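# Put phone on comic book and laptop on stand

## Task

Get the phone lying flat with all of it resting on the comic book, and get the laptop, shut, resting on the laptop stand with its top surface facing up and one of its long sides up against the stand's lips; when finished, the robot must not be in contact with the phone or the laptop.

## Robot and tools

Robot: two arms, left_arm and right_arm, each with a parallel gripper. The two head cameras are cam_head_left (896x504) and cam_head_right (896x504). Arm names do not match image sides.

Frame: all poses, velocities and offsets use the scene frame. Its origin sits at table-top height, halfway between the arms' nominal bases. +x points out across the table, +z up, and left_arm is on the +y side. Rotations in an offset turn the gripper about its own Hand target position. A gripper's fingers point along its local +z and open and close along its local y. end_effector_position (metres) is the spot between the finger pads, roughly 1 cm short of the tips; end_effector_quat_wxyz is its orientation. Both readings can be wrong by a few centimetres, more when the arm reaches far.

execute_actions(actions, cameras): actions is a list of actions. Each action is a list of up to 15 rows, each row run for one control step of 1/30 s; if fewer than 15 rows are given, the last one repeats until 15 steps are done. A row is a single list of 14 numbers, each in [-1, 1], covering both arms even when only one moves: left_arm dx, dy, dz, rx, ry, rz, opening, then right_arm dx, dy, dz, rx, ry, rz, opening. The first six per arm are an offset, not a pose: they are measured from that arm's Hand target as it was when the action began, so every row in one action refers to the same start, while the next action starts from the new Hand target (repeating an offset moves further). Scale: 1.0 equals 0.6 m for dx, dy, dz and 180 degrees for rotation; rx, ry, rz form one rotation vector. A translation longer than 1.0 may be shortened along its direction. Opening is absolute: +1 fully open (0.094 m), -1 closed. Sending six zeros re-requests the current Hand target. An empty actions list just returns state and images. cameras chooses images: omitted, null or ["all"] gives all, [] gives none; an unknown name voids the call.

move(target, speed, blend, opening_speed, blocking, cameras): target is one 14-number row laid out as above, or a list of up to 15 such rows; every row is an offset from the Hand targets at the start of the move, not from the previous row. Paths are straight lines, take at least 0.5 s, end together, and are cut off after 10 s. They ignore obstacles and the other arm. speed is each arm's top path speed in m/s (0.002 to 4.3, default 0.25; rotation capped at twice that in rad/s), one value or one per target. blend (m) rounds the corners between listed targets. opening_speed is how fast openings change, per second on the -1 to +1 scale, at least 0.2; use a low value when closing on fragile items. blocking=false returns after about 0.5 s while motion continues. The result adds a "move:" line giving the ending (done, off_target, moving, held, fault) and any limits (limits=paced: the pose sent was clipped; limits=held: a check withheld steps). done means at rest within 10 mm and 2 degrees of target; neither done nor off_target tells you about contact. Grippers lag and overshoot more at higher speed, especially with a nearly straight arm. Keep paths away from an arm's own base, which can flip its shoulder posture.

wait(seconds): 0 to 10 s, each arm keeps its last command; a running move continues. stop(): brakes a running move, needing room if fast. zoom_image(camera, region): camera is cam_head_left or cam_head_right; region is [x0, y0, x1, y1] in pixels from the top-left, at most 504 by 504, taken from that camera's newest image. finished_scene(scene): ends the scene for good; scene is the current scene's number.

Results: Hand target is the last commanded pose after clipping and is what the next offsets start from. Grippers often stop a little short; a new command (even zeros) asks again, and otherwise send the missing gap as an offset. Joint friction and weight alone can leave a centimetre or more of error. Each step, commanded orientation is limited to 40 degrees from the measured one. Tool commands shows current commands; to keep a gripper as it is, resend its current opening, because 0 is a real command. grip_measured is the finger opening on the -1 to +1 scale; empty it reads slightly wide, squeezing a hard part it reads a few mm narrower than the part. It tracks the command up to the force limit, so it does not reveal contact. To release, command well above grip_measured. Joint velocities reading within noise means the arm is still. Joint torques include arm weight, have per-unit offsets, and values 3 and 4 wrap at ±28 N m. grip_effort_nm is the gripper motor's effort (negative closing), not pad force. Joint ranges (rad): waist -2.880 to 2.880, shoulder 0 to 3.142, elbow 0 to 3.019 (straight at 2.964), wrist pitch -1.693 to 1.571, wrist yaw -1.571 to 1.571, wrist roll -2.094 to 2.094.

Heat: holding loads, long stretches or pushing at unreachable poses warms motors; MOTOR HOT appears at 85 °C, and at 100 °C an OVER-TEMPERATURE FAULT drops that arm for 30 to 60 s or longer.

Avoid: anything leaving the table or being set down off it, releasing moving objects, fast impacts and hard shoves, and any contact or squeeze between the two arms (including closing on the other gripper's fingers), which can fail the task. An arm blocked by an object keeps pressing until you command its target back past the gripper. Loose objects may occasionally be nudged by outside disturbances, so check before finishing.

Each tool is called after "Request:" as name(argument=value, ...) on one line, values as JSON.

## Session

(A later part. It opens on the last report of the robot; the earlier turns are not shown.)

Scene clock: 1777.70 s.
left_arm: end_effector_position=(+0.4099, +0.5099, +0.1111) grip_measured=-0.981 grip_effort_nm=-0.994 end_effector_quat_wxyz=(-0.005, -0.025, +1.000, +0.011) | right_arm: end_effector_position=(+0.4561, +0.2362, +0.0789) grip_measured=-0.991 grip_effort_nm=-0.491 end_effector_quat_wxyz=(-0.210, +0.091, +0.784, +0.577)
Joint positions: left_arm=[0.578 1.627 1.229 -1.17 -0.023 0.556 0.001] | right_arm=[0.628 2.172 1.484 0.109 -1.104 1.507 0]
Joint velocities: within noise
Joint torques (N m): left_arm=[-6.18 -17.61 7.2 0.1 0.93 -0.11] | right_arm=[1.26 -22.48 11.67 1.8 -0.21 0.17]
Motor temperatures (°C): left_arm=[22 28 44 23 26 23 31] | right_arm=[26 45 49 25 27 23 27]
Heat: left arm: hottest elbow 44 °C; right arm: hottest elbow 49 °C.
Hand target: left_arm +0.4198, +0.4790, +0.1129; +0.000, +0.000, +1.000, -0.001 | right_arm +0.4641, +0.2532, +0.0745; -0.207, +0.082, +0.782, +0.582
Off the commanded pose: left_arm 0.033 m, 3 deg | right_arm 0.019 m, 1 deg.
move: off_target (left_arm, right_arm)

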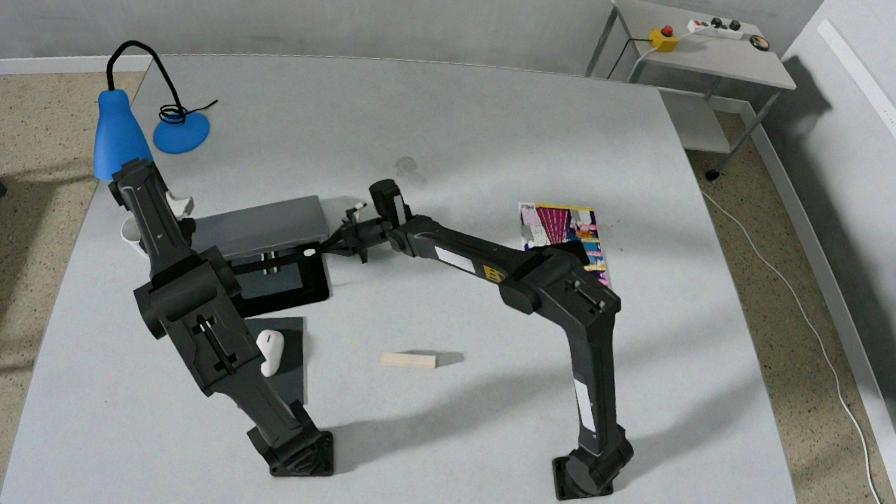

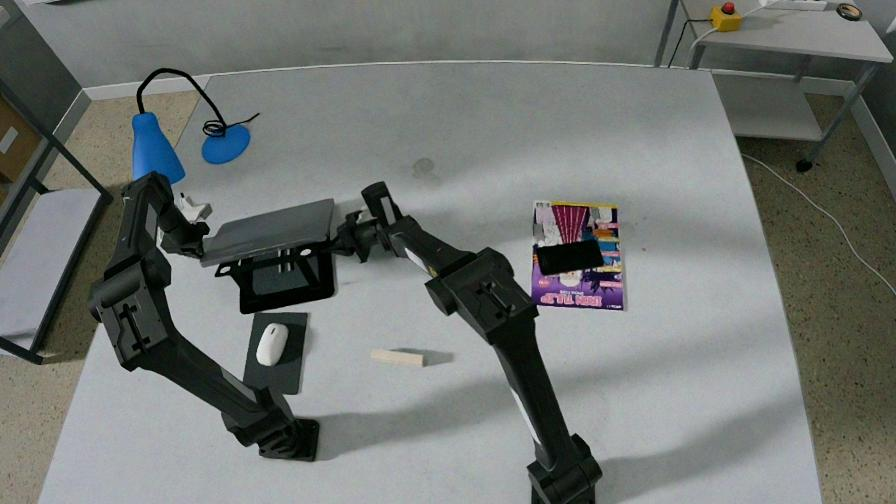

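Request:
move(target=[[0.0,0.09,-0.0,0,0,0,-1,-0.01,-0.1,0,0,0,0,-1],[-0.05,0.1,0.25,0,0,0,-1,0.1,-0.25,0.1,0,0,0,-1],[-0.3,0.0,0.3,0,0,0,-1,0.29,-0.15,0.08,0,0,0,-1]], speed=[0.06,0.2,0.2], blend=[0,0.03,0])

Request:
zoom_image(camera="cam_head_right", region=[170, 170, 370, 310])

Request:
zoom_image(camera="cam_head_left", region=[170, 170, 370, 310])

Scene clock: 1793.13 s.
left_arm: end_effector_position=(+0.2465, +0.4806, +0.2935) grip_measured=-0.981 grip_effort_nm=-0.994 end_effector_quat_wxyz=(+0.002, +0.002, +1.000, +0.004) | right_arm: end_effector_position=(+0.6298, +0.1537, +0.1302) grip_measured=-0.991 grip_effort_nm=-0.486 end_effector_quat_wxyz=(-0.207, +0.090, +0.781, +0.582)
Joint positions: left_arm=[0.805 1.176 1.263 -1.65 -0.003 0.837 0.001] | right_arm=[0.403 2.401 2.121 -0.654 -1.272 1.116 0]
Joint velocities: within noise
Joint torques (N m): left_arm=[0.15 -9.35 9.36 -0.03 0.13 0.15] | right_arm=[0.85 -26.93 13.59 0.43 -0.53 0.04]
Motor temperatures (°C): left_arm=[22 28 44 23 27 23 31] | right_arm=[26 45 50 25 27 23 27]
Heat: left arm: hottest elbow 44 °C; right arm: hottest elbow 50 °C.
Hand target: left_arm +0.2398, +0.4790, +0.2928; +0.000, +0.000, +1.000, -0.001 | right_arm +0.6381, +0.1631, +0.1222; -0.207, +0.082, +0.782, +0.582
Off the commanded pose: left_arm 0.007 m, 1 deg | right_arm 0.015 m, 1 deg.
move: off_target (right_arm)

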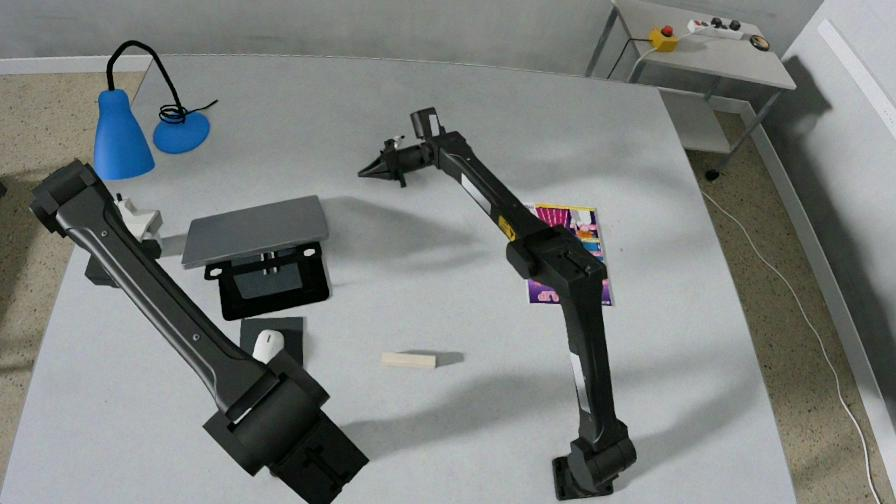

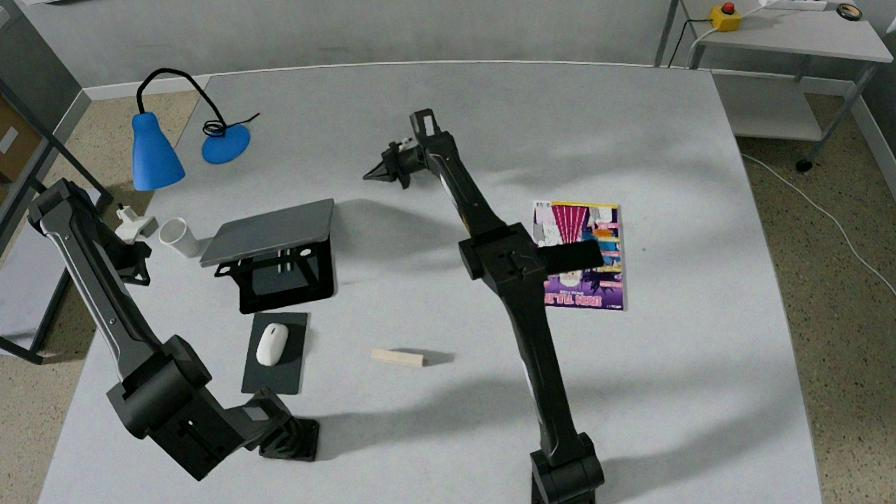

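Scaled by 2.520.

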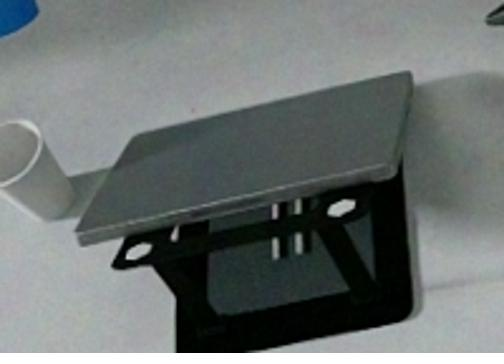

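Scaled by 2.520.

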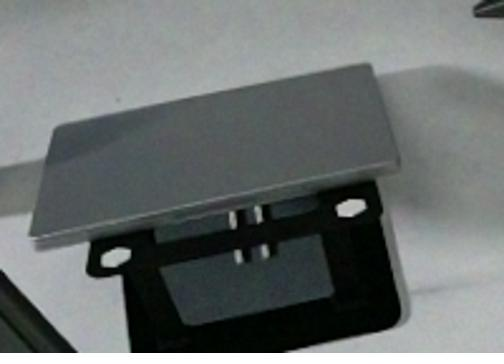

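Request:
move(target=[[0,0,0,0,0,0,-1,0.05,0.2,-0.03,0,0,0,-1]], speed=0.12)

Request:
zoom_image(camera="cam_head_left", region=[210, 150, 410, 290])

Scene clock: 1804.27 s.
left_arm: end_effector_position=(+0.2466, +0.4805, +0.2935) grip_measured=-0.981 grip_effort_nm=-0.989 end_effector_quat_wxyz=(+0.002, +0.002, +1.000, +0.004) | right_arm: end_effector_position=(+0.6680, +0.2751, +0.1167) grip_measured=-0.991 grip_effort_nm=-0.491 end_effector_quat_wxyz=(-0.199, +0.096, +0.777, +0.590)
Joint positions: left_arm=[0.805 1.176 1.263 -1.65 -0.002 0.837 0.001] | right_arm=[0.517 2.8 2.815 -0.648 -1.181 1.423 0]
Joint velocities: within noise
Joint torques (N m): left_arm=[0.5 -9.64 9.4 0.06 0.14 0.12] | right_arm=[0.91 -30.33 14.72 0.7 -0.4 0.05]
Motor temperatures (°C): left_arm=[22 28 44 23 27 23 31] | right_arm=[26 47 51 25 27 23 27]
Heat: left arm: hottest elbow 44 °C; right arm: hottest elbow 51 °C.
Hand target: left_arm +0.2399, +0.4790, +0.2928; +0.000, +0.000, +1.000, -0.001 | right_arm +0.6681, +0.2832, +0.1043; -0.207, +0.082, +0.782, +0.582
Off the commanded pose: left_arm 0.007 m, 1 deg | right_arm 0.015 m, 2 deg.
move: off_target (right_arm)

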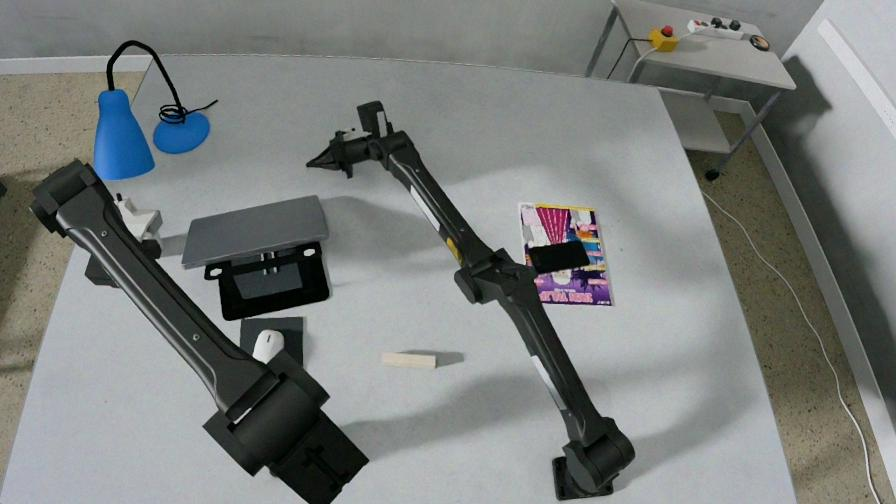

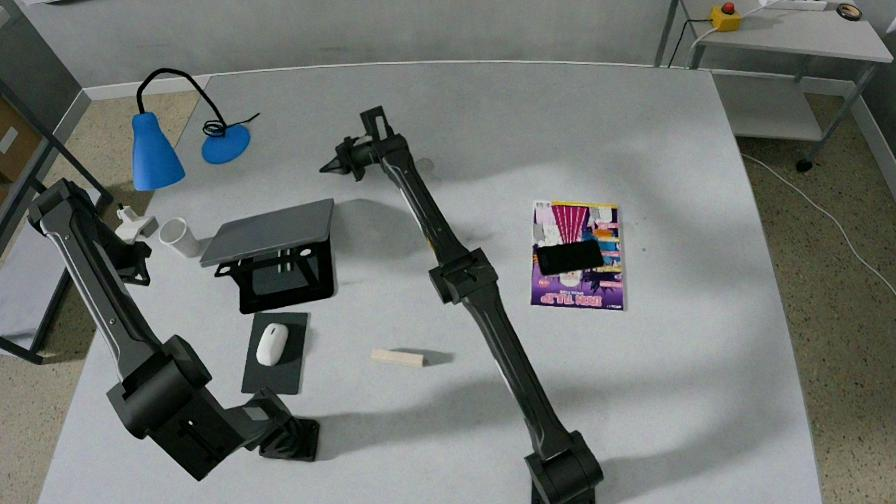

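Scaled by 2.520.

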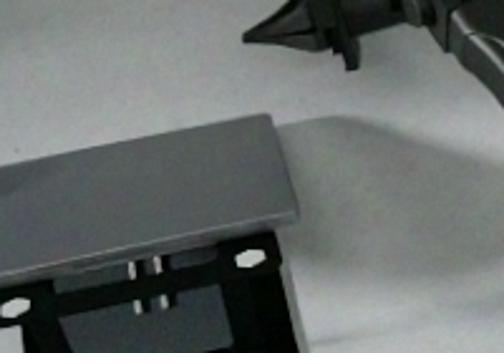

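Request:
move(target=[[0,0,0,0,0,0,-1,-0.1135,-0.389,0.16,0,0,0,-1],[0,0,0,0,0,0,-1,-0.48,-0.305,0.243,-0.2357,-0.4548,0.192,-1],[0,0,0,0,0,0,-1,-0.43,0.045,0.193,-0.2357,-0.4548,0.192,-1]], speed=[0.2,0.25,0.2])

Request:
zoom_image(camera="cam_head_left", region=[170, 170, 370, 310])

Request:
zoom_image(camera="cam_head_right", region=[170, 170, 370, 310])

Scene clock: 1830.87 s.
left_arm: end_effector_position=(+0.2466, +0.4805, +0.2935) grip_measured=-0.981 grip_effort_nm=-0.989 end_effector_quat_wxyz=(+0.002, +0.002, +1.000, +0.004) | right_arm: end_effector_position=(+0.4035, +0.2951, +0.2166) grip_measured=-0.991 grip_effort_nm=-0.486 end_effector_quat_wxyz=(+0.224, -0.456, +0.853, +0.118)
Joint positions: left_arm=[0.805 1.176 1.263 -1.65 -0.002 0.837 0.001] | right_arm=[0.942 2 1.959 -1.019 -0.014 -0.03 0]
Joint velocities: within noise
Joint torques (N m): left_arm=[-0.91 -9.47 9.61 -0.02 0.1 0.15] | right_arm=[0.73 -23.3 14.22 0.44 0.09 0.2]
Motor temperatures (°C): left_arm=[22 27 44 23 27 23 31] | right_arm=[26 47 52 25 26 23 27]
Heat: left arm: hottest elbow 44 °C; right arm: hottest elbow 52 °C.
Hand target: left_arm +0.2399, +0.4790, +0.2928; +0.000, +0.000, +1.000, -0.001 | right_arm +0.4102, +0.3102, +0.2201; +0.229, -0.454, +0.853, +0.121
Off the commanded pose: left_arm 0.007 m, 1 deg | right_arm 0.017 m, 1 deg.
move: off_target (right_arm)

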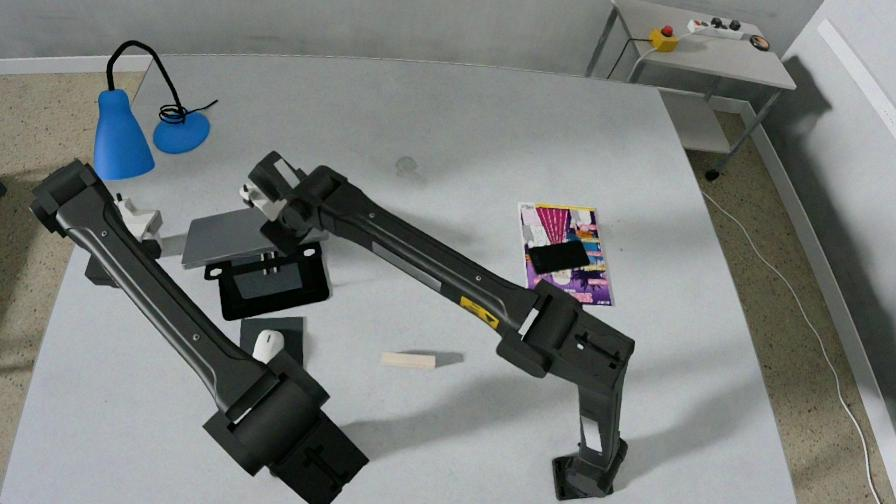

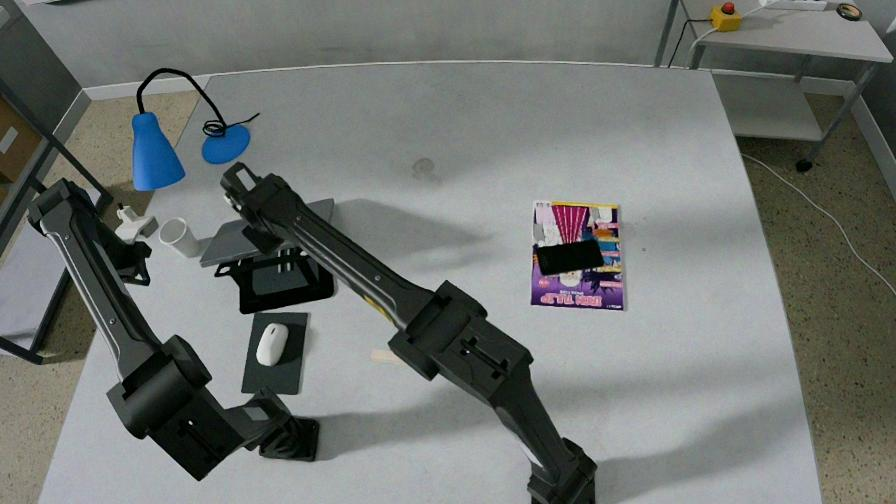

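Scaled by 2.520.

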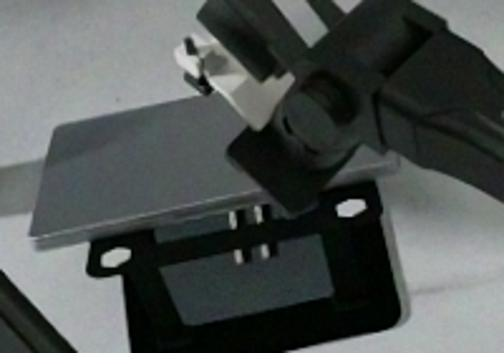

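Scaled by 2.520.

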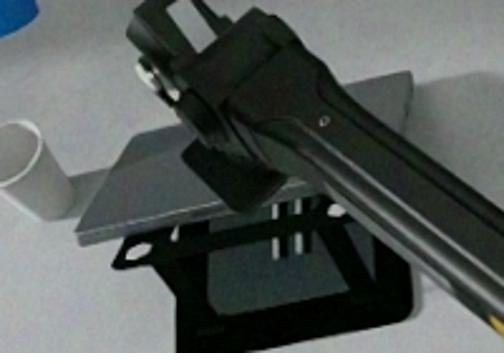

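Request:
move(target=[[0,0,0,0,0,0,-1,-0.03,-0.02,0.12,0,0,0,-1],[0,0,0,0,0,0,-1,-0.15,-0.6,0.2,0,0,0,-1]], speed=[0.15,0.3], blend=[0.03,0])

Request:
zoom_image(camera="cam_head_left", region=[170, 170, 370, 310])

Request:
zoom_image(camera="cam_head_right", region=[170, 170, 370, 310])

Request:
zoom_image(camera="cam_head_left", region=[490, 180, 650, 320])

Scene clock: 1865.37 s.
left_arm: end_effector_position=(+0.2466, +0.4805, +0.2935) grip_measured=-0.981 grip_effort_nm=-0.989 end_effector_quat_wxyz=(+0.002, +0.002, +1.000, +0.004) | right_arm: end_effector_position=(+0.3209, -0.0448, +0.3507) grip_measured=-0.991 grip_effort_nm=-0.481 end_effector_quat_wxyz=(+0.243, -0.454, +0.849, +0.124)
Joint positions: left_arm=[0.805 1.176 1.263 -1.65 -0.002 0.837 0.001] | right_arm=[0.565 1.177 1.322 -1.198 -0.202 -0.358 0]
Joint velocities: within noise
Joint torques (N m): left_arm=[-0.5 -9.7 9.21 -0.02 0.11 0.11] | right_arm=[-0.21 -10.34 8.43 0.62 -0.17 0.07]
Motor temperatures (°C): left_arm=[22 27 44 23 26 23 31] | right_arm=[26 45 54 25 26 23 27]
Heat: left arm: hottest elbow 44 °C; right arm: hottest elbow 54 °C.
Hand target: left_arm +0.2399, +0.4790, +0.2928; +0.000, +0.000, +1.000, -0.001 | right_arm +0.3202, -0.0498, +0.3401; +0.229, -0.454, +0.853, +0.121
Off the commanded pose: left_arm 0.007 m, 1 deg | right_arm 0.012 m, 2 deg.
move: off_target (right_arm)

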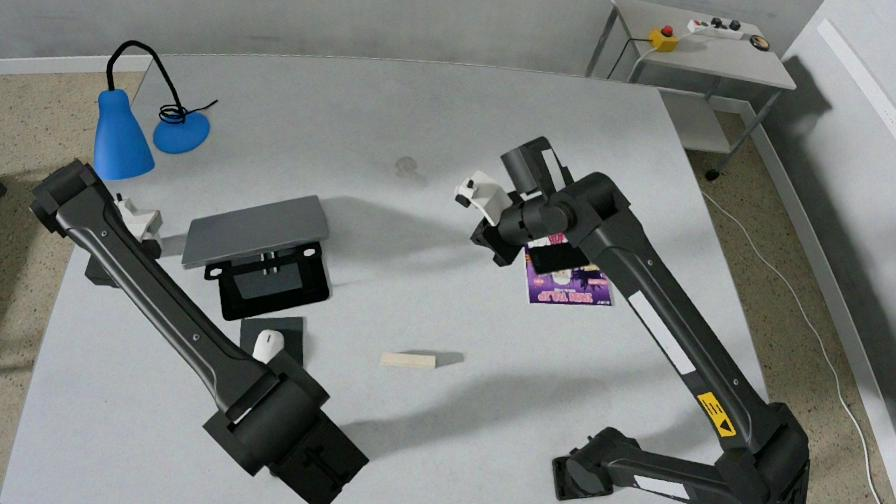

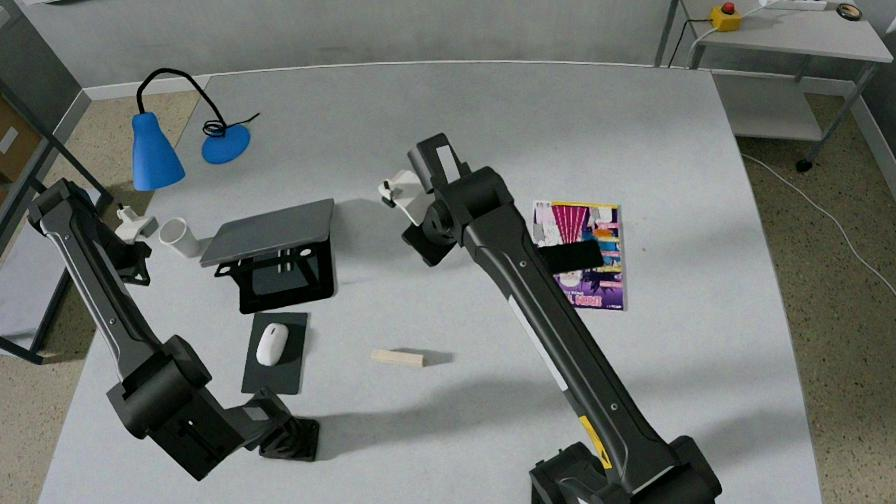

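Scaled by 2.520.

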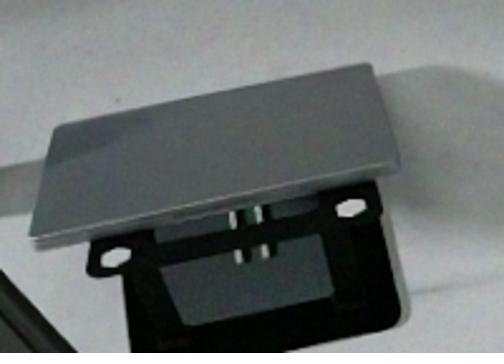

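Scaled by 2.520.

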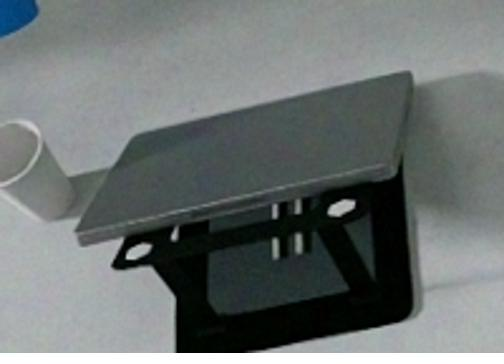

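Scaled by 3.150.

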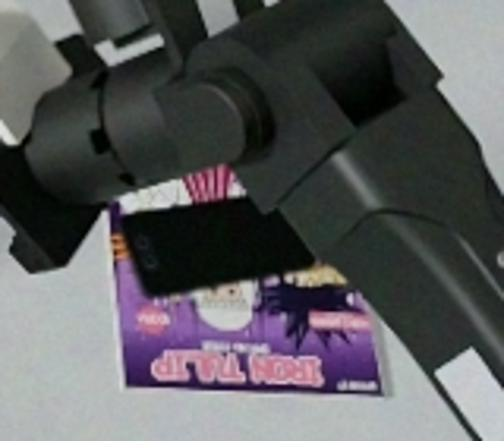

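Request:
finished_scene(scene=2)

The scene is finished: the task was done.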